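# Rest the cable runway's far end on the bracket seat

## Task

Place the runway's far end on the bracket's seat, in the gap between its lugs, so that at least one third of the seat's length is covered by it.

## Robot and tools

Robots: four identical i2rt Big YAM arms, arm1 to arm4. Each has six joints, a five-fingered right hand and a wrist camera (armN_cam_wrist). Two room cameras, cam_high and cam_low, are fixed and belong to no arm. Feet in the scene frame (metres; quaternion w,x,y,z), each facing its own +x: arm1 (-1.007, -0.478, 0.839) q(0.771, 0.004, 0.003, 0.636); arm2 (-0.306, 0.522, 0.771) q(0.672, 0.001, 0.001, -0.740); arm3 (0.616, -0.534, 0.836) q(0.666, 0, 0, 0.746); arm4 (1.214, 0.496, 0.762) q(0.721, -0.001, 0.005, -0.693). A hand reaches about 1.07 m from its joint1 axis.

Frame: one shared scene frame, origin on the floor, +z up. The hand point sits 0.045 m ahead of the palm; its +z runs along straightened fingers, +y leaves the palm face, +x crosses the palm away from the thumb. Straight fingers extend 0.06 to 0.07 m past the point. With joints 1, 5, 6 at 0 and the hand level and forward, the palm is down and the thumb on the left. With joint6 near -1.3 the wrist camera is on top and its image upright. A bracket on the little-finger side of the wrist sticks out and can strike things. A fully turned-in thumb plus fingers can wrap objects roughly 0.035 to 0.065 m thick, or a handle down to about 0.025 m.

move: every key except cameras is a robot name (arm1..arm4); an arm omitted receives nothing new. Each arm's part may hold:
- joints: absolute targets by name. joint1_rad -2.879..2.879 (turn about foot, + is CCW seen from above); joint2_rad 0..3.141 (shoulder, + lifts then swings forward); joint3_rad 0..3.019 (elbow, + opens); joint4_rad -1.692..1.57 (hand pitch, + fingers up); joint5_rad -1.57..1.57 (sideways, + to arm's right); joint6_rad -2.094..2.094 (roll, + clockwise viewed from behind). Hand keys hand_little, hand_ring, hand_middle, hand_index, hand_thumb_bend: +1 straight, -1 curled; hand_thumb_turn: +1 beside palm, -1 opposite fingers. hand_force_limit -1..1 maps to about 0..10 N at the fingertip (0..15 N for thumb motors). hand_speed -0.96..1, near zero at -1, full from +0.48. Scenes begin at force limit 0 and speed -0.8.
- target: one list of seven numbers [x, y, z, qw, qx, qy, qz], an absolute hand pose in the scene frame, matching the printed hand line. The hand travels straight from its current hand_target toward it. With target, joints may carry only the hand_ keys, else the call is refused.
- speed: top path speed, 0.002..0.5 m/s (default 0.25); rotation capped at double that in rad/s. Only valid with target.
- min_time_s: 0.1..8 s, a floor on how long that arm's joint motions take.
cameras: list of names or ["all"]; [] for none; omitted means none after an action, all for an empty call. Unknown keys make a call invalid; out-of-range values get it refused, and then later move, wait and finished_scene calls in the same reply are skipped.

Motion behaviour: all motions of a call start at once; all hand paths finish together, paced by the slowest; a path runs 0.5 to 10 s and halts short if longer. Paths ignore obstacles and other arms. Hands lag, stray and can overshoot speed near full stretch; expect a centimetre or more of error. Joints move at their own rates, so joint moves can sweep wide.

Results: each robot's state (joint_positions, hand, hand_target, Joint velocities, torques, hand_stopped_by, per-finger *_load_n) plus images; a pictures line gives image order. The move line reports done or the worst status per moved arm. Statuses: off_target (resting away, maybe still pushing), time_out (joints keep pushing toward a nearby target; send the reported position to relieve), not_followed / joint command not followed / pose unreachable (a clearance check withheld targets; the arm may keep trying). on_its_own lists uncommanded activity; held at means current target. Arms under as last shown were not commanded. hand_stopped_by gives little, ring, middle, index, thumb_bend, thumb_turn: moving, target, force, stalled or fault. Load is positive when pushed open; a lost grip shows as loads near 0.

Gripping: a finger motor starts only when its target changes by at least 0.002; it stops at target or when load hits hand_force_limit, then locks. For a soft grip use hand_speed -0.94 or lower. To squeeze harder, raise the limit and send a more-closed target; to loosen, send a more-open one.

wait: seconds 0..10, plus cameras; the scene continues under the last commands. zoom_image: camera plus region [x0, y0, x1, y1] in pixels, at most 504 by 504, of that camera's newest image. show_instructions: shows the reference pages. finished_scene: scene number 1..3; ends the scene irreversibly, so the runway must already sit in place unaided.

Avoid: robots pressing or striking one another (a grip closing on another hand's fingers counts); pushing anything off the work area or to the floor; dropping or releasing a moving part; slamming fixed or heavy items; overloading fingers. Arms keep pushing after contact, and long pushing, holding or stretched poses heat motors: MOTOR HOT appears at 85 °C, and at 100 °C that arm goes limp for a while (limit_stop_at_motor_heat; resend targets afterward). Loose objects can get brief random shoves.

Each tool is called after "Call:" as a command line: name --argument value for each argument, lists and objects as JSON in quotes; but a table of rows of numbers goes row by row, as --pt "numbers of a row", without its own name.

Reference images:

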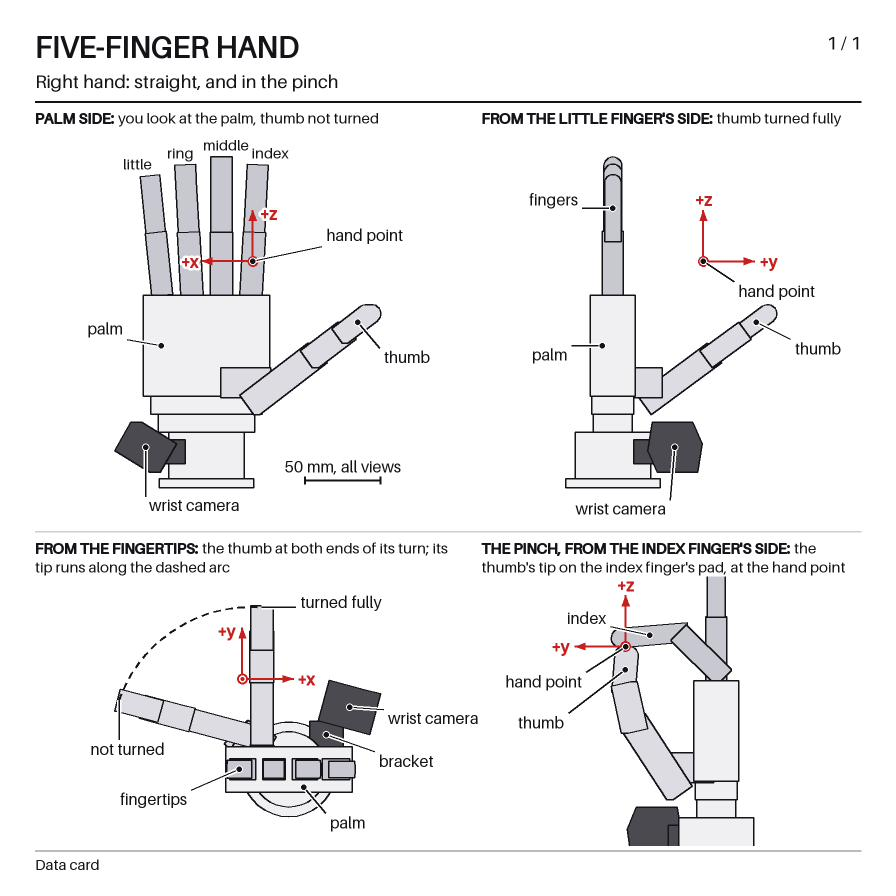

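## Session

Call:
move

Scene clock: 0.00 s.
Joint torques (N m): no reading
Motor temperatures (°C): arm1=[24 26 27 26 24 27] | arm2=[30 33 24 23 23 24] | arm3=[29 26 23 29 24 26] | arm4=[28 32 26 28 28 26]
Heat: arm1: hottest joint3_rad 27 °C; arm2: hottest joint2_rad 33 °C; arm3: hottest joint1_rad 29 °C; arm4: hottest joint2_rad 32 °C.
Joint velocities: within noise
arm1.joint_positions: joint1_rad=-0.280 joint2_rad=+0.612 joint3_rad=+1.461 joint4_rad=-1.180 joint5_rad=-0.274 joint6_rad=-0.987 hand_little=+1.000 hand_ring=+1.000 hand_middle=+1.000 hand_index=+1.000 hand_thumb_turn=+1.000 hand_thumb_bend=+1.000 hand_force_limit=+0.000 hand_speed=-0.800
arm1.joint_status: not commanded
arm1.hand_stopped_by: target,target,target,target,target,target
arm1.little_load_n: 0.0
arm1.ring_load_n: 0.0
arm1.middle_load_n: 0.0
arm1.index_load_n: 0.0
arm1.thumb_bend_load_n: 0.0
arm1.thumb_turn_load_n: 0.0
arm1.hand: x=-0.9113 y=-0.2564 z=+1.3855 quat_wxyz=(-0.505, +0.760, +0.280, +0.297) (m; scene frame)
arm1.hand_target: x=-0.9123 y=-0.2585 z=+1.3951 quat_wxyz=(-0.511, +0.754, +0.279, +0.303) (m; scene frame)
arm1.hand_status: not commanded
arm2.joint_positions: joint1_rad=+0.499 joint2_rad=+0.619 joint3_rad=+1.329 joint4_rad=-1.190 joint5_rad=+0.140 joint6_rad=-1.396 hand_little=+1.000 hand_ring=+1.000 hand_middle=+1.000 hand_index=+1.000 hand_thumb_turn=+1.000 hand_thumb_bend=+1.000 hand_force_limit=+0.000 hand_speed=-0.800
arm2.joint_status: not commanded
arm2.hand_stopped_by: target,target,target,target,target,target
arm2.little_load_n: 0.0
arm2.ring_load_n: 0.0
arm2.middle_load_n: 0.0
arm2.index_load_n: 0.0
arm2.thumb_bend_load_n: 0.0
arm2.thumb_turn_load_n: 0.0
arm2.hand: x=-0.2809 y=+0.2560 z=+1.2690 quat_wxyz=(+0.299, +0.646, -0.559, +0.426) (m; scene frame)
arm2.hand_target: x=-0.2815 y=+0.2575 z=+1.2776 quat_wxyz=(+0.302, +0.641, -0.557, +0.433) (m; scene frame)
arm2.hand_status: not commanded
arm3.joint_positions: joint1_rad=+0.424 joint2_rad=+0.618 joint3_rad=+1.394 joint4_rad=-1.243 joint5_rad=+0.044 joint6_rad=-1.264 hand_little=+1.000 hand_ring=+1.000 hand_middle=+1.000 hand_index=+1.000 hand_thumb_turn=+1.000 hand_thumb_bend=+1.000 hand_force_limit=+0.000 hand_speed=-0.800
arm3.joint_status: not commanded
arm3.hand_stopped_by: target,target,target,target,target,target
arm3.little_load_n: 0.0
arm3.ring_load_n: 0.0
arm3.middle_load_n: 0.0
arm3.index_load_n: 0.0
arm3.thumb_bend_load_n: 0.0
arm3.thumb_turn_load_n: 0.0
arm3.hand: x=+0.5411 y=-0.2977 z=+1.3465 quat_wxyz=(-0.484, +0.538, +0.660, +0.204) (m; scene frame)
arm3.hand_target: x=+0.5419 y=-0.2990 z=+1.3594 quat_wxyz=(-0.495, +0.533, +0.654, +0.208) (m; scene frame)
arm3.hand_status: not commanded
arm4.joint_positions: joint1_rad=-0.232 joint2_rad=+0.617 joint3_rad=+1.366 joint4_rad=-1.243 joint5_rad=+0.112 joint6_rad=-1.151 hand_little=+1.000 hand_ring=+1.000 hand_middle=+1.000 hand_index=+1.000 hand_thumb_turn=+1.000 hand_thumb_bend=+1.000 hand_force_limit=+0.000 hand_speed=-0.800
arm4.joint_status: not commanded
arm4.hand_stopped_by: target,target,target,target,target,target
arm4.little_load_n: 0.0
arm4.ring_load_n: 0.0
arm4.middle_load_n: 0.0
arm4.index_load_n: 0.0
arm4.thumb_bend_load_n: 0.0
arm4.thumb_turn_load_n: 0.0
arm4.hand: x=+1.1088 y=+0.2720 z=+1.2559 quat_wxyz=(+0.358, +0.372, -0.774, +0.367) (m; scene frame)
arm4.hand_target: x=+1.1091 y=+0.2731 z=+1.2655 quat_wxyz=(+0.364, +0.369, -0.769, +0.375) (m; scene frame)
arm4.hand_status: not commanded
pictures: arm1_cam_wrist, arm2_cam_wrist, arm3_cam_wrist, arm4_cam_wrist, cam_high, cam_low

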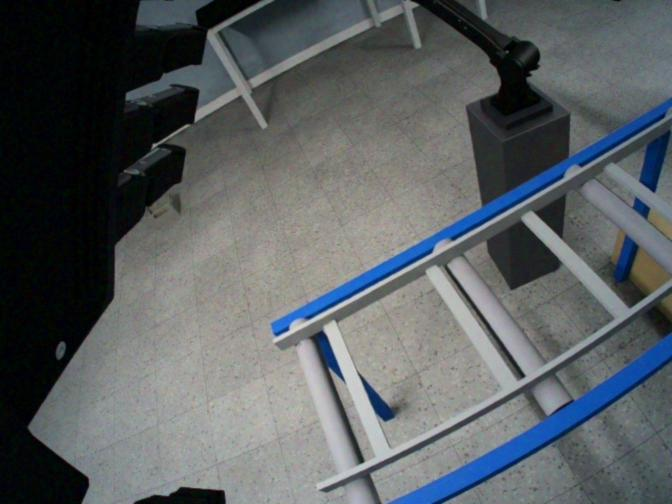

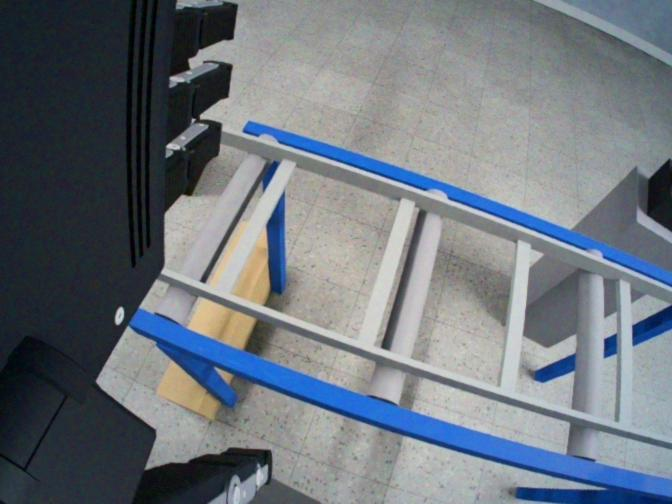

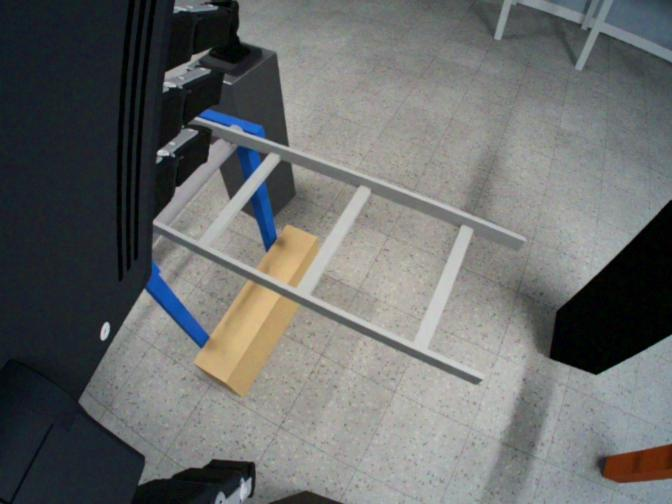

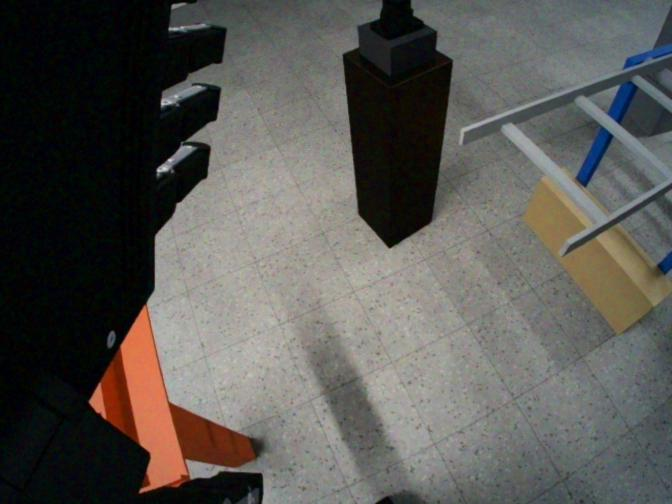

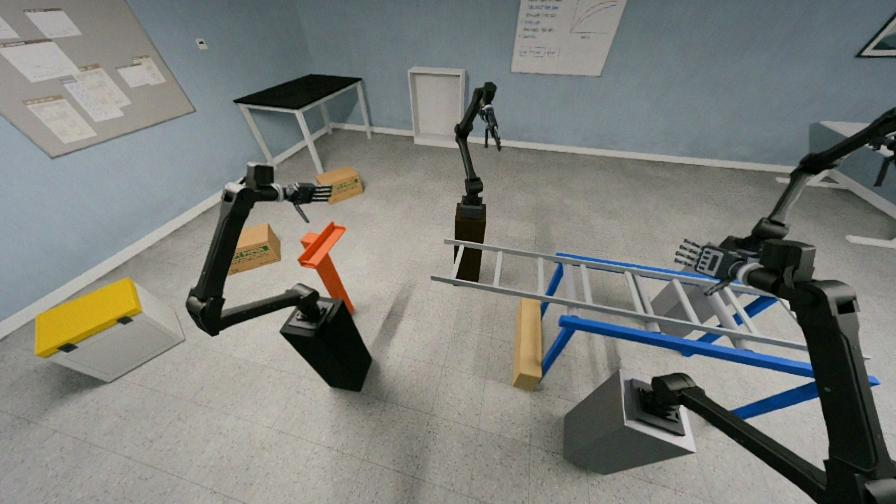

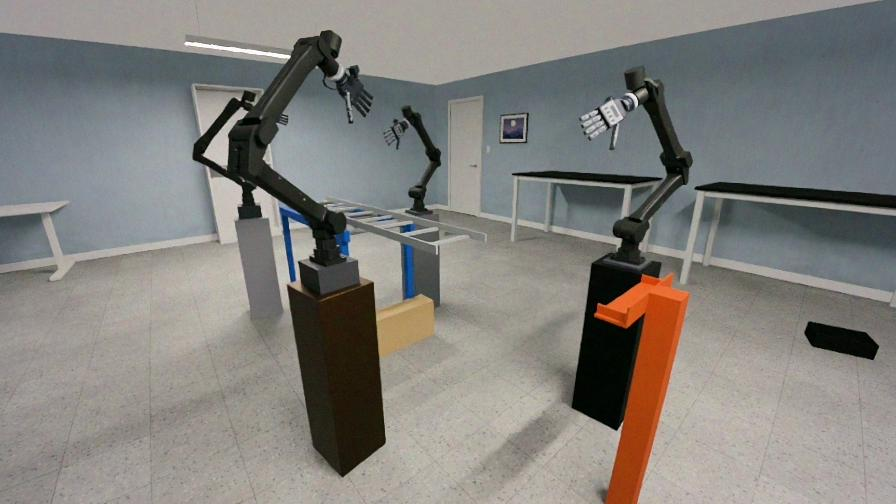

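Call:
zoom_image --camera "cam_high" --region '[200, 180, 600, 400]'

Call:
zoom_image --camera "cam_high" --region '[530, 180, 896, 400]'

Call:
zoom_image --camera "cam_low" --region '[230, 150, 560, 350]'

Call:
zoom_image --camera "cam_low" --region '[540, 220, 760, 504]'

Call:
zoom_image --camera "cam_high" --region '[260, 200, 380, 330]'

Scaled by 1.260 from the camera's 896x504 image, which has a finer 1280x720 frame.

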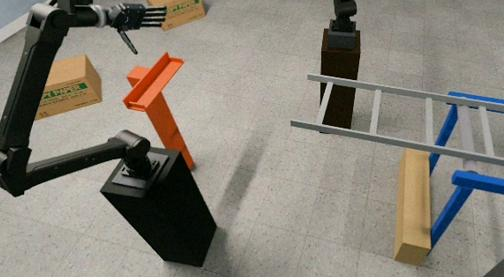

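Scaled by 1.377 from the camera's 896x504 image, which has a finer 1280x720 frame.

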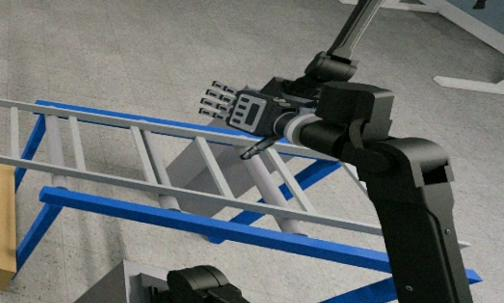

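Scaled by 1.527 from the camera's 896x504 image, which has a finer 1280x720 frame.

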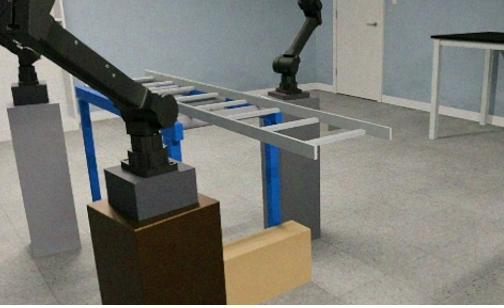

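Scaled by 1.775 from the camera's 896x504 image, which has a finer 1280x720 frame.

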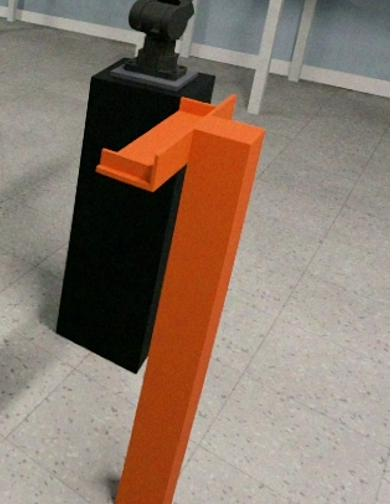

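Scaled by 3.877 from the camera's 896x504 image, which has a finer 1280x720 frame.

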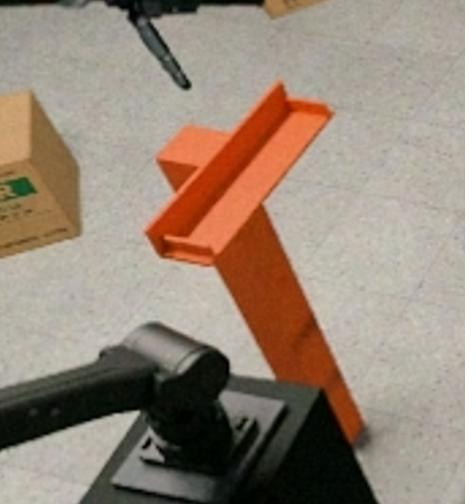

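Call:
move --arm3 '{"joints":{"joint1_rad":0.2,"joint6_rad":1.85,"joint5_rad":0.0,"hand_thumb_turn":-1.0,"hand_speed":0.0},"min_time_s":3}' --cameras '["arm3_cam_wrist","cam_high"]'

Scene clock: 163.57 s.
Joint torques (N m): arm1=[0.79 1.61 8.02 2.14 -0.1 -0.08] | arm2=[0.03 1.14 8.87 1.85 0.05 -0.14] | arm3=[-0.79 1.03 9.57 1.8 -0.24 0.17] | arm4=[-1.32 4.37 7.69 2.66 0.03 0.02]
Motor temperatures (°C): arm1=[24 25 32 25 24 26] | arm2=[29 32 29 23 22 24] | arm3=[29 26 28 28 24 24] | arm4=[27 31 33 27 27 25]
Heat: arm1: hottest joint3_rad 32 °C; arm2: hottest joint2_rad 32 °C; arm3: hottest joint1_rad 29 °C; arm4: hottest joint3_rad 33 °C.
move: arm3 done
Joint velocities: within noise
arm1, arm2, arm4: as last shown
arm2.little_load_n: -0.5
arm3.joint_positions: joint1_rad=+0.210 joint2_rad=+0.618 joint3_rad=+1.394 joint4_rad=-1.243 joint5_rad=+0.002 joint6_rad=+1.841 hand_little=+1.000 hand_ring=+1.000 hand_middle=+1.000 hand_index=+1.000 hand_thumb_turn=-1.000 hand_thumb_bend=+1.000 hand_force_limit=+0.000 hand_speed=+0.000
arm3.joint_status: all done
arm3.hand_stopped_by: target,target,target,target,target,target
arm3.little_load_n: 0.0
arm3.ring_load_n: 0.0
arm3.middle_load_n: 0.0
arm3.index_load_n: 0.0
arm3.thumb_bend_load_n: 0.0
arm3.thumb_turn_load_n: -0.5
arm3.hand: x=+0.4788 y=-0.2790 z=+1.4288 quat_wxyz=(-0.247, +0.617, -0.586, -0.463) (m; scene frame)
arm3.hand_target: x=+0.4824 y=-0.2814 z=+1.4433 quat_wxyz=(-0.253, +0.607, -0.586, -0.474) (m; scene frame)
arm3.hand_status: not commanded
pictures: arm3_cam_wrist, cam_high
camera_calibration:
arm3_cam_wrist: T_world_to_cam=[[-0.948209, -0.317241, -0.0160399, 0.39009], [0.014229, -0.0928662, 0.995577, -1.45685], [-0.317328, 0.943787, 0.0925706, 0.395998], [0, 0, 0, 1]] pos_world=[0.516277, -0.385277, 1.42001]

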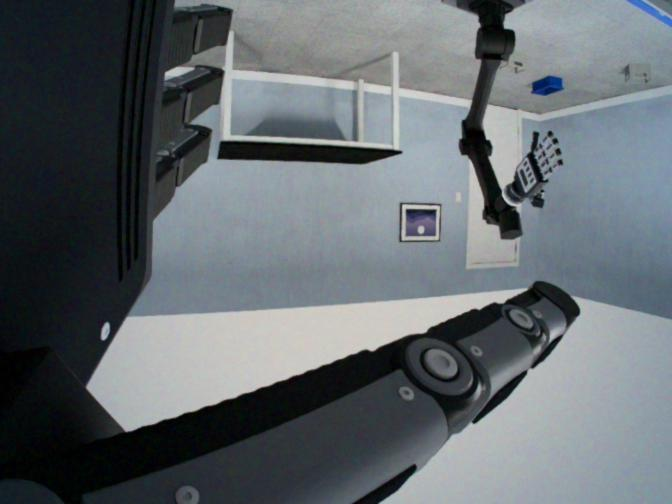

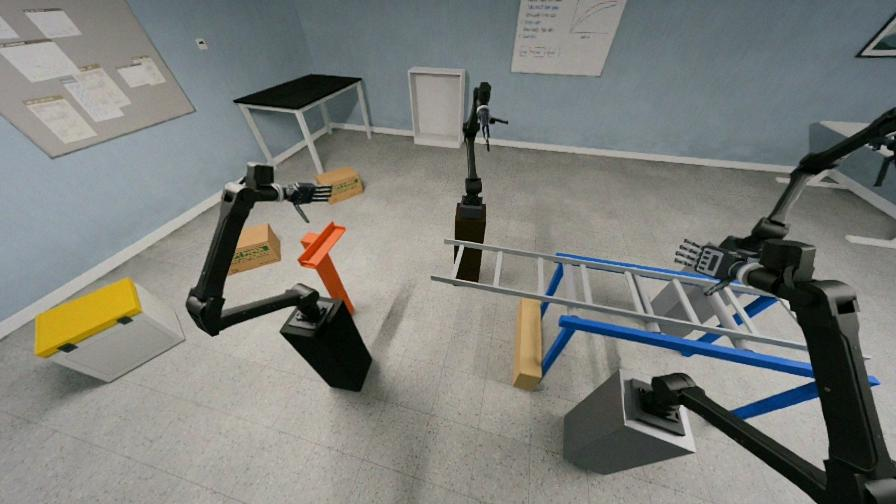

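Call:
move --arm3 '{"target":[0.345,0.07,1.05,0,0.7071,-0.7071,0],"speed":0.25}' --cameras '["arm3_cam_wrist","cam_high","cam_low"]'

Scene clock: 172.73 s.
Joint torques (N m): arm1=[0.67 1.49 8.03 2.14 -0.1 -0.07] | arm2=[0.09 1.03 8.88 1.84 0.05 -0.14] | arm3=[1.08 -16.5 12.51 -0.17 -0.22 0.1] | arm4=[-1.38 4.31 7.71 2.65 0.04 0.02]
Motor temperatures (°C): arm1=[24 25 32 25 24 26] | arm2=[29 32 30 23 22 24] | arm3=[29 26 28 28 24 24] | arm4=[27 31 33 27 27 25]
Heat: arm1: hottest joint3_rad 32 °C; arm2: hottest joint2_rad 32 °C; arm3: hottest joint1_rad 29 °C; arm4: hottest joint3_rad 33 °C.
move: arm3 off_target
Joint velocities: within noise
arm1, arm2, arm4: as last shown
arm2.little_load_n: 0.0
arm3.joint_positions: joint1_rad=+0.231 joint2_rad=+1.947 joint3_rad=+1.982 joint4_rad=-1.633 joint5_rad=+0.001 joint6_rad=+1.916 hand_little=+1.000 hand_ring=+1.000 hand_middle=+1.000 hand_index=+1.000 hand_thumb_turn=-1.000 hand_thumb_bend=+1.000 hand_force_limit=+0.000 hand_speed=+0.000
arm3.joint_status: not commanded
arm3.hand_stopped_by: target,target,target,target,target,target
arm3.little_load_n: 0.0
arm3.ring_load_n: 0.0
arm3.middle_load_n: 0.0
arm3.index_load_n: 0.0
arm3.thumb_bend_load_n: 0.0
arm3.thumb_turn_load_n: 0.0
arm3.hand: x=+0.3544 y=+0.0607 z=+1.0378 quat_wxyz=(+0.005, +0.707, -0.708, +0.012) (m; scene frame)
arm3.hand_target: x=+0.3453 y=+0.0693 z=+1.0500 quat_wxyz=(+0.000, +0.707, -0.707, +0.000) (m; scene frame)
arm3.hand_status: off_target (0.018 m and 1.5 deg from the pose sent, 0.532 m and 63.3 deg at the start)
pictures: arm3_cam_wrist, cam_high, cam_low
camera_calibration:
arm3_cam_wrist: T_world_to_cam=[[-0.960187, -0.279247, -0.00793043, 0.367196], [-0.244453, 0.826131, 0.507691, -0.492027], [-0.135219, 0.489416, -0.861503, 1.02525], [0, 0, 0, 1]] pos_world=[0.370933, 0.00724228, 1.13597]

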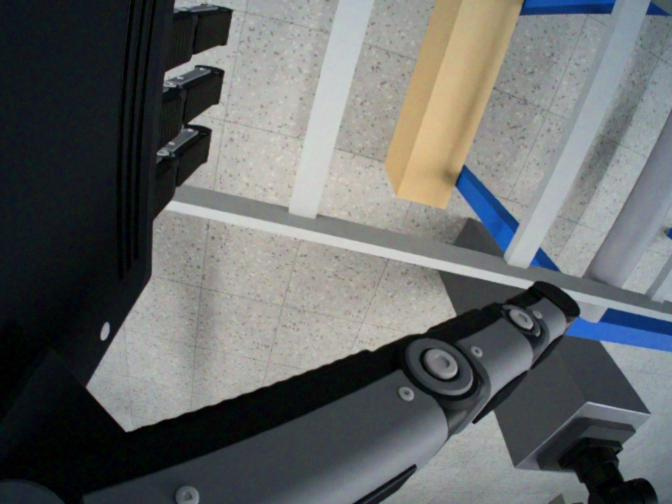

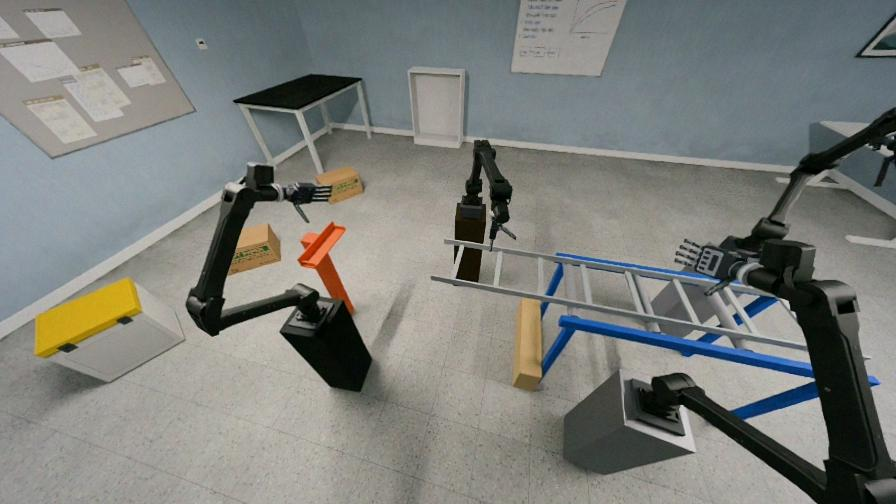

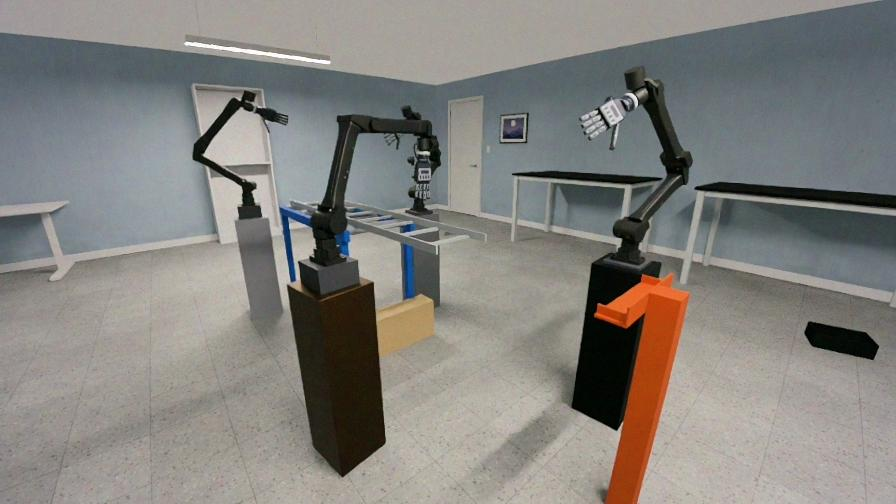

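Call:
move --arm3 '{"target":[0.336,0.094,0.90,0,0.7254,-0.6884,0],"speed":0.2}' --cameras '["arm3_cam_wrist","cam_high","cam_low"]'

Call:
zoom_image --camera "cam_high" --region '[430, 130, 630, 330]'

Call:
zoom_image --camera "cam_low" --region '[330, 130, 530, 290]'

Scene clock: 199.13 s.
Joint torques (N m): arm1=[0.73 1.49 8.03 2.13 -0.1 -0.07] | arm2=[0.03 1.14 8.85 1.84 0.05 -0.14] | arm3=[-0.03 -17.49 9.24 0.44 -0.18 0.07] | arm4=[-1.32 4.19 7.73 2.67 0.03 0.02]
Motor temperatures (°C): arm1=[24 25 32 25 24 26] | arm2=[29 32 30 23 22 24] | arm3=[29 28 30 28 24 24] | arm4=[27 31 33 27 27 25]
Heat: arm1: hottest joint3_rad 32 °C; arm2: hottest joint2_rad 32 °C; arm3: hottest joint3_rad 30 °C; arm4: hottest joint3_rad 33 °C.
move: arm3 done
Joint velocities: within noise
arm1, arm2, arm4: as last shown
arm3.joint_positions: joint1_rad=+0.231 joint2_rad=+2.078 joint3_rad=+1.829 joint4_rad=-1.334 joint5_rad=+0.001 joint6_rad=+1.876 hand_little=+1.000 hand_ring=+1.000 hand_middle=+1.000 hand_index=+1.000 hand_thumb_turn=-1.000 hand_thumb_bend=+1.000 hand_force_limit=+0.000 hand_speed=+0.000
arm3.joint_status: not commanded
arm3.hand_stopped_by: target,target,target,target,target,target
arm3.little_load_n: 0.0
arm3.ring_load_n: 0.0
arm3.middle_load_n: 0.0
arm3.index_load_n: 0.0
arm3.thumb_bend_load_n: -0.5
arm3.thumb_turn_load_n: 0.0
arm3.hand: x=+0.3420 y=+0.0899 z=+0.9020 quat_wxyz=(+0.002, +0.721, -0.693, +0.005) (m; scene frame)
arm3.hand_target: x=+0.3361 y=+0.0938 z=+0.9000 quat_wxyz=(+0.000, +0.725, -0.688, +0.000) (m; scene frame)
arm3.hand_status: done (0.008 m and 1.0 deg from the pose sent, 0.143 m and 3.4 deg at the start)
arm4.index_load_n: -0.5
pictures: arm3_cam_wrist, cam_high, cam_low
camera_calibration:
arm3_cam_wrist: T_world_to_cam=[[-0.948296, -0.317318, -0.00656062, 0.360418], [-0.274222, 0.808747, 0.520318, -0.449942], [-0.159801, 0.495215, -0.853947, 0.893355], [0, 0, 0, 1]] pos_world=[0.361157, 0.0358538, 0.999355]

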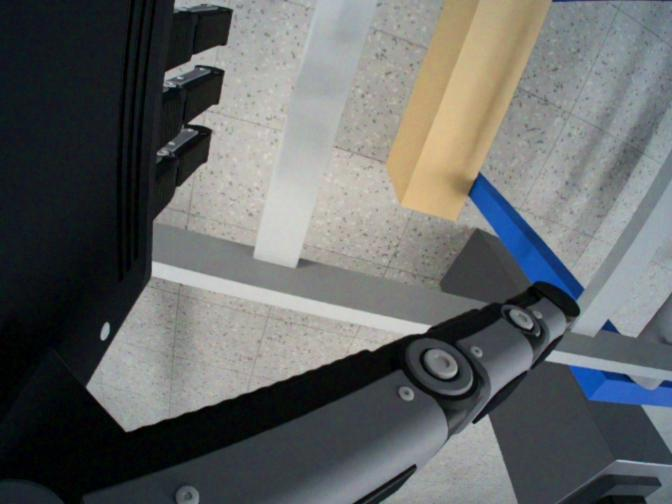

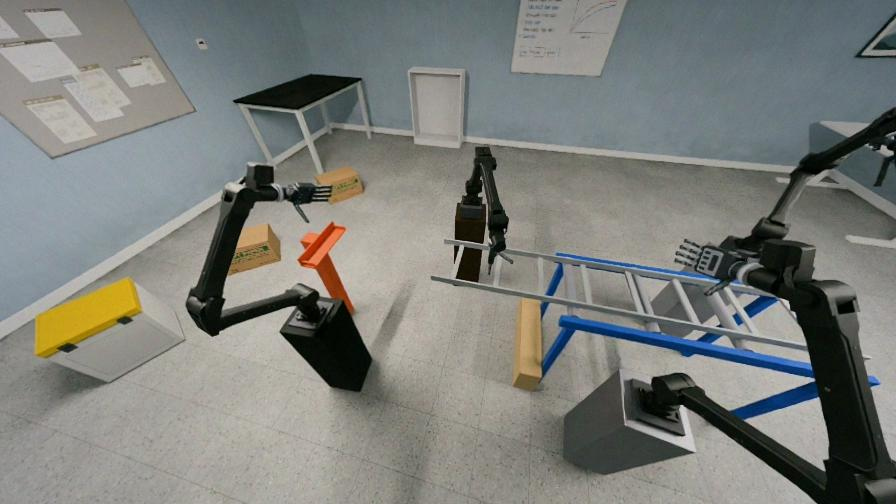

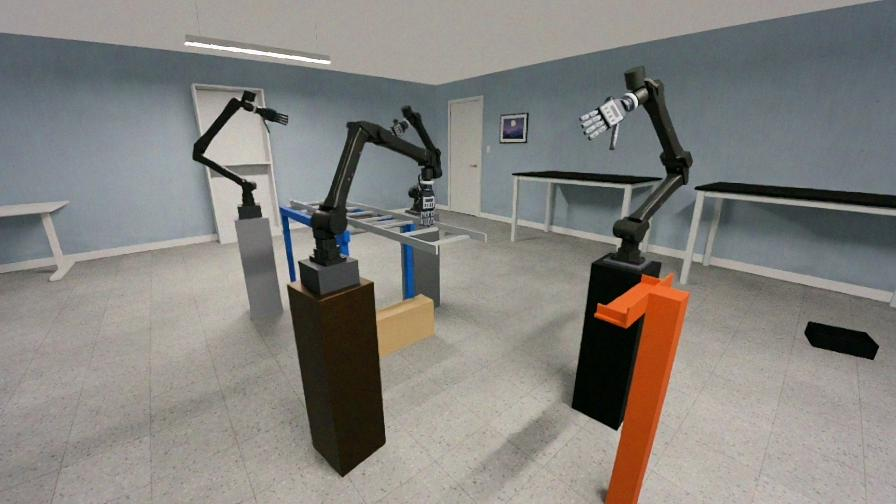

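Scaled by 2.520 from the camera's 896x504 image, which has a finer 1280x720 frame.

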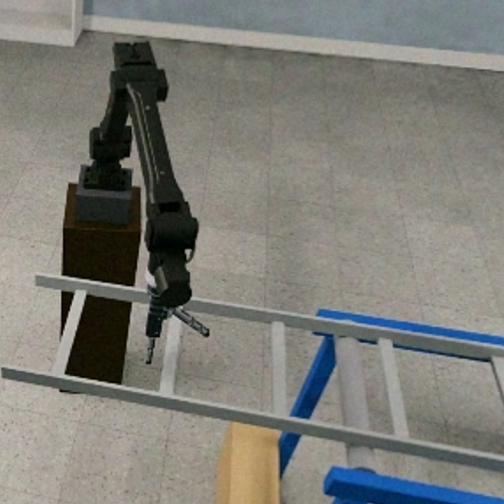

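Scaled by 2.520 from the camera's 896x504 image, which has a finer 1280x720 frame.

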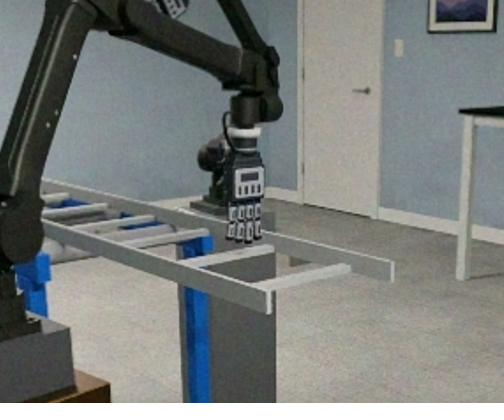

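Call:
move --arm3 '{"target":[0.336,0.093,0.792,0,0.7254,-0.6884,0],"speed":0.12}' --cameras '["arm3_cam_wrist","cam_high","cam_low"]'

Call:
zoom_image --camera "cam_high" --region '[430, 180, 580, 330]'

Call:
zoom_image --camera "cam_low" --region '[360, 160, 500, 290]'

Scene clock: 214.50 s.
Joint torques (N m): arm1=[0.73 1.55 8.03 2.15 -0.1 -0.07] | arm2=[0.09 1.08 8.9 1.83 0.05 -0.14] | arm3=[1.08 -17.08 8.5 0.49 -0.28 -0.06] | arm4=[-1.26 4.31 7.69 2.67 0.03 0.02]
Motor temperatures (°C): arm1=[24 25 32 25 24 26] | arm2=[29 32 30 23 22 24] | arm3=[29 29 31 28 24 24] | arm4=[27 31 34 27 27 25]
Heat: arm1: hottest joint3_rad 32 °C; arm2: hottest joint2_rad 32 °C; arm3: hottest joint3_rad 31 °C; arm4: hottest joint3_rad 34 °C.
move: arm3 done
Joint velocities: within noise
arm1, arm2, arm4: as last shown
arm3.joint_positions: joint1_rad=+0.231 joint2_rad=+2.177 joint3_rad=+1.712 joint4_rad=-1.108 joint5_rad=+0.001 joint6_rad=+1.876 hand_little=+1.000 hand_ring=+1.000 hand_middle=+1.000 hand_index=+1.000 hand_thumb_turn=-1.000 hand_thumb_bend=+1.000 hand_force_limit=+0.000 hand_speed=+0.000
arm3.joint_status: not commanded
arm3.hand_stopped_by: target,target,target,target,target,target
arm3.little_load_n: 0.0
arm3.ring_load_n: 0.0
arm3.middle_load_n: 0.0
arm3.index_load_n: 0.0
arm3.thumb_bend_load_n: 0.0
arm3.thumb_turn_load_n: 0.0
arm3.hand: x=+0.3412 y=+0.0922 z=+0.7998 quat_wxyz=(+0.000, +0.721, -0.693, +0.001) (m; scene frame)
arm3.hand_target: x=+0.3362 y=+0.0929 z=+0.7921 quat_wxyz=(+0.000, +0.725, -0.688, +0.000) (m; scene frame)
arm3.hand_status: done (0.009 m and 0.8 deg from the pose sent, 0.110 m and 1.0 deg at the start)
arm4.index_load_n: 0.0
pictures: arm3_cam_wrist, cam_high, cam_low
camera_calibration:
arm3_cam_wrist: T_world_to_cam=[[-0.948185, -0.317656, -0.00631448, 0.359528], [-0.272721, 0.803539, 0.529101, -0.405829], [-0.162998, 0.503407, -0.848536, 0.800855], [0, 0, 0, 1]] pos_world=[0.360759, 0.0371496, 0.896549]

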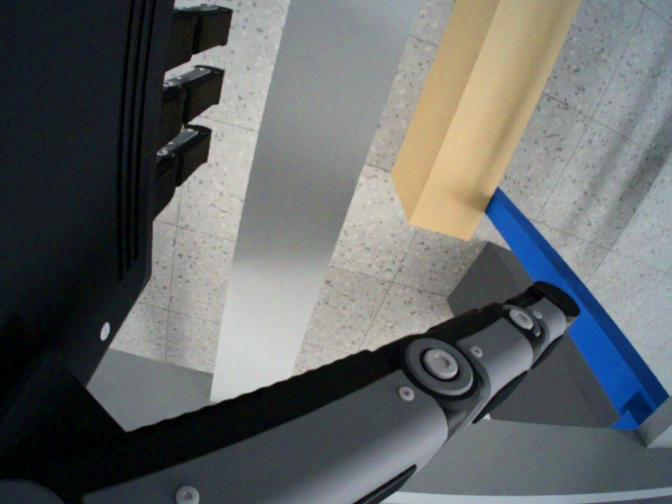

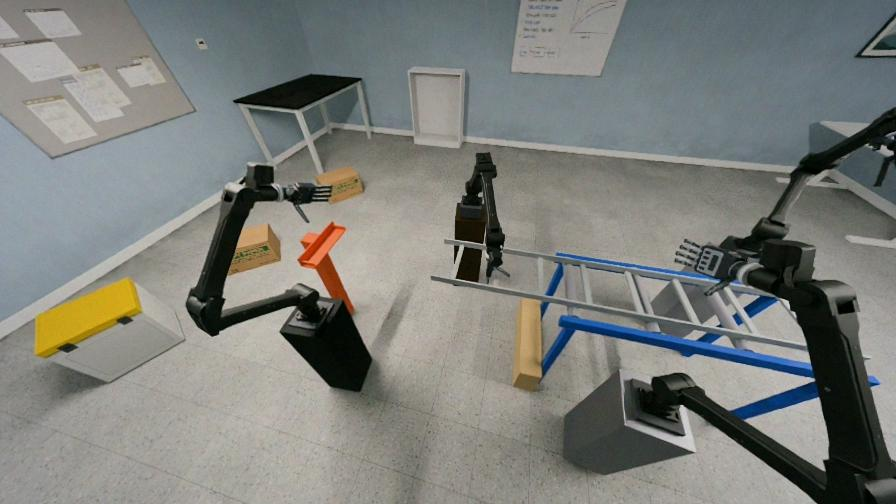

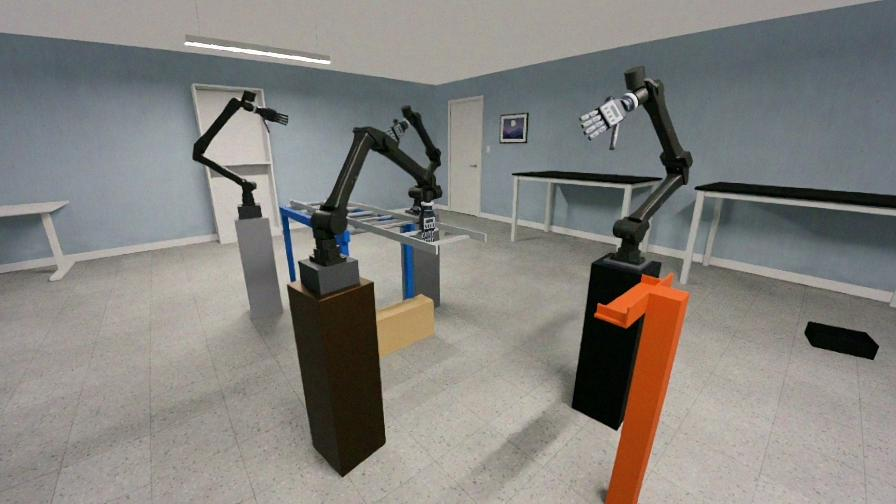

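Scaled by 3.360 from the camera's 896x504 image, which has a finer 1280x720 frame.

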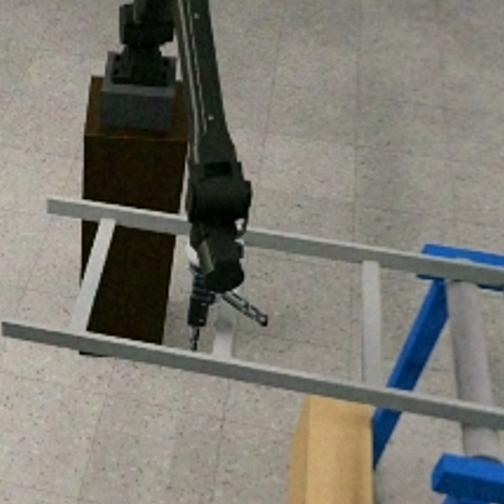

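Scaled by 3.600 from the camera's 896x504 image, which has a finer 1280x720 frame.

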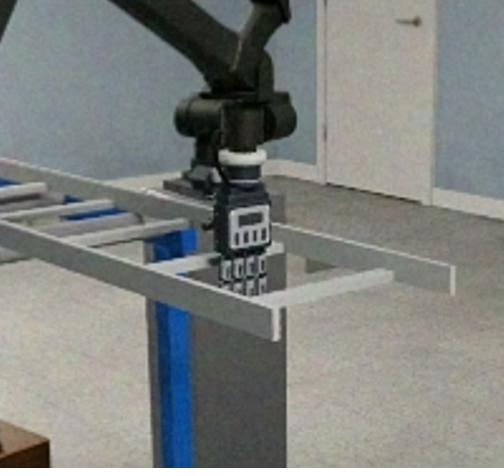

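Call:
move --arm3 '{"target":[0.337,0.087,0.774,0,0.7254,-0.6884,0],"speed":0.1}'

Call:
move --arm3 '{"joints":{"hand_little":-0.6,"hand_ring":-0.6,"hand_middle":-0.6,"hand_index":-0.6,"hand_speed":-0.8,"hand_force_limit":-0.4}}' --cameras '["arm3_cam_wrist","cam_high","cam_low"]'

Call:
zoom_image --camera "cam_low" --region '[360, 160, 500, 290]'

Scene clock: 228.10 s.
Joint torques (N m): arm1=[0.67 1.55 8.03 2.13 -0.09 -0.07] | arm2=[0.09 1.2 8.85 1.84 0.04 -0.14] | arm3=[0.67 -17.44 7.68 0.77 -0.22 0.02] | arm4=[-1.2 4.25 7.75 2.66 0.04 0.03]
Motor temperatures (°C): arm1=[24 25 32 25 24 26] | arm2=[29 32 30 23 22 24] | arm3=[29 29 30 28 24 24] | arm4=[27 31 34 27 27 25]
Heat: arm1: hottest joint3_rad 32 °C; arm2: hottest joint2_rad 32 °C; arm3: hottest joint3_rad 30 °C; arm4: hottest joint3_rad 34 °C.
move: arm3 off_target
Joint velocities: within noise
arm1, arm2, arm4: as last shown
arm3.joint_positions: joint1_rad=+0.231 joint2_rad=+2.181 joint3_rad=+1.679 joint4_rad=-1.062 joint5_rad=+0.001 joint6_rad=+1.876 hand_little=+1.000 hand_ring=+1.000 hand_middle=+1.000 hand_index=+1.000 hand_thumb_turn=-1.000 hand_thumb_bend=+1.000 hand_force_limit=+0.000 hand_speed=+0.000
arm3.joint_status: not commanded
arm3.hand_stopped_by: target,target,target,target,target,target
arm3.little_load_n: 0.0
arm3.ring_load_n: 0.0
arm3.middle_load_n: 0.0
arm3.index_load_n: 0.0
arm3.thumb_bend_load_n: 0.0
arm3.thumb_turn_load_n: 0.0
arm3.hand: x=+0.3423 y=+0.0890 z=+0.7860 quat_wxyz=(-0.002, +0.721, -0.693, -0.003) (m; scene frame)
arm3.hand_target: x=+0.3372 y=+0.0869 z=+0.7743 quat_wxyz=(+0.000, +0.725, -0.688, +0.000) (m; scene frame)
arm3.hand_status: off_target (0.013 m and 0.9 deg from the pose sent, 0.027 m and 0.8 deg at the start)
pictures: none

Scene clock: 231.47 s.
Joint torques (N m): arm1=[0.79 1.49 8.02 2.14 -0.1 -0.07] | arm2=[0.03 1.08 8.87 1.84 0.05 -0.14] | arm3=[0.56 -18.02 7.95 0.09 -0.18 -0.03] | arm4=[-1.32 4.19 7.76 2.66 0.04 0.02]
Motor temperatures (°C): arm1=[24 25 32 25 24 26] | arm2=[29 32 30 23 22 24] | arm3=[28 29 30 28 24 24] | arm4=[27 31 34 27 27 25]
Heat: arm1: hottest joint3_rad 32 °C; arm2: hottest joint2_rad 32 °C; arm3: hottest joint3_rad 30 °C; arm4: hottest joint3_rad 34 °C.
move: arm3 off_target
Joint velocities: within noise
arm1, arm2, arm4: as last shown
arm3.joint_positions: joint1_rad=+0.236 joint2_rad=+2.199 joint3_rad=+1.676 joint4_rad=-1.052 joint5_rad=+0.001 joint6_rad=+1.876 hand_little=-0.600 hand_ring=-0.385 hand_middle=-0.600 hand_index=-0.600 hand_thumb_turn=-1.000 hand_thumb_bend=+1.000 hand_force_limit=-0.400 hand_speed=-0.800
arm3.joint_status: hand_ring off_target (ended at -0.385, target -0.600); the others done
arm3.hand_stopped_by: target,force,target,target,target,target
arm3.little_load_n: 2.5
arm3.ring_load_n: 0.0
arm3.middle_load_n: 1.5
arm3.index_load_n: 0.0
arm3.thumb_bend_load_n: 0.0
arm3.thumb_turn_load_n: 0.0
arm3.hand: x=+0.3396 y=+0.0857 z=+0.7738 quat_wxyz=(+0.000, +0.723, -0.691, +0.002) (m; scene frame)
arm3.hand_target: x=+0.3371 y=+0.0867 z=+0.7742 quat_wxyz=(+0.000, +0.725, -0.688, +0.000) (m; scene frame)
arm3.hand_status: not commanded
pictures: arm3_cam_wrist, cam_high, cam_low
camera_calibration:
arm3_cam_wrist: T_world_to_cam=[[-0.946485, -0.322691, -0.0060019, 0.355472], [-0.277212, 0.803286, 0.527148, -0.384311], [-0.165284, 0.500601, -0.849753, 0.78379], [0, 0, 0, 1]] pos_world=[0.359462, 0.0310531, 0.87075]

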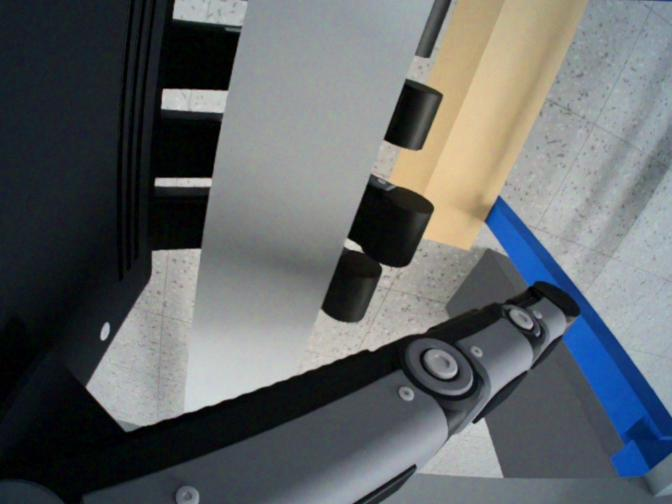

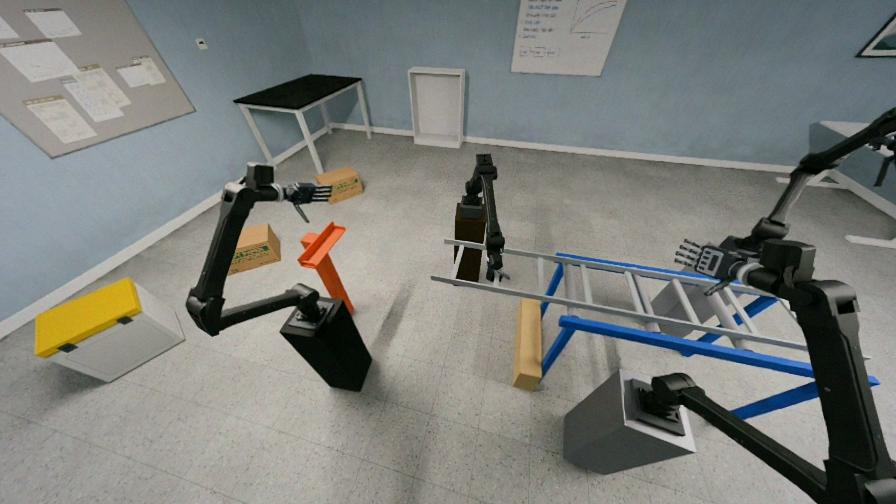

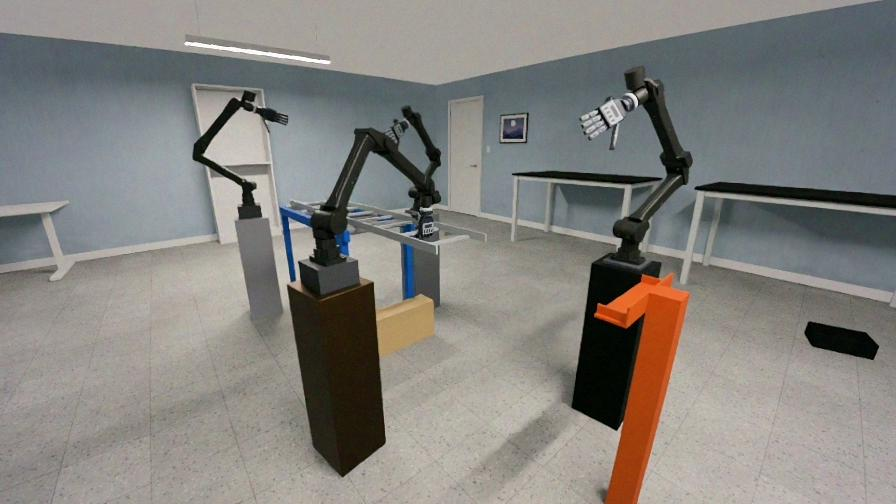

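Scaled by 3.600 from the camera's 896x504 image, which has a finer 1280x720 frame.

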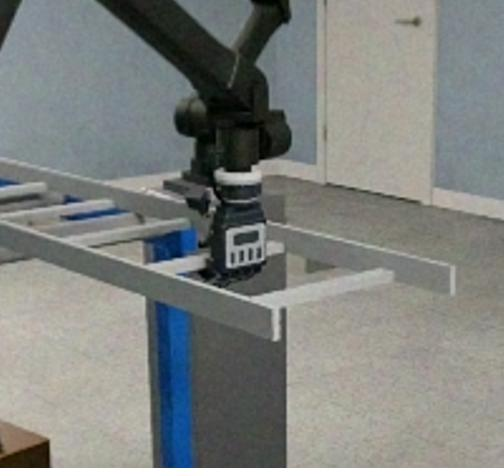

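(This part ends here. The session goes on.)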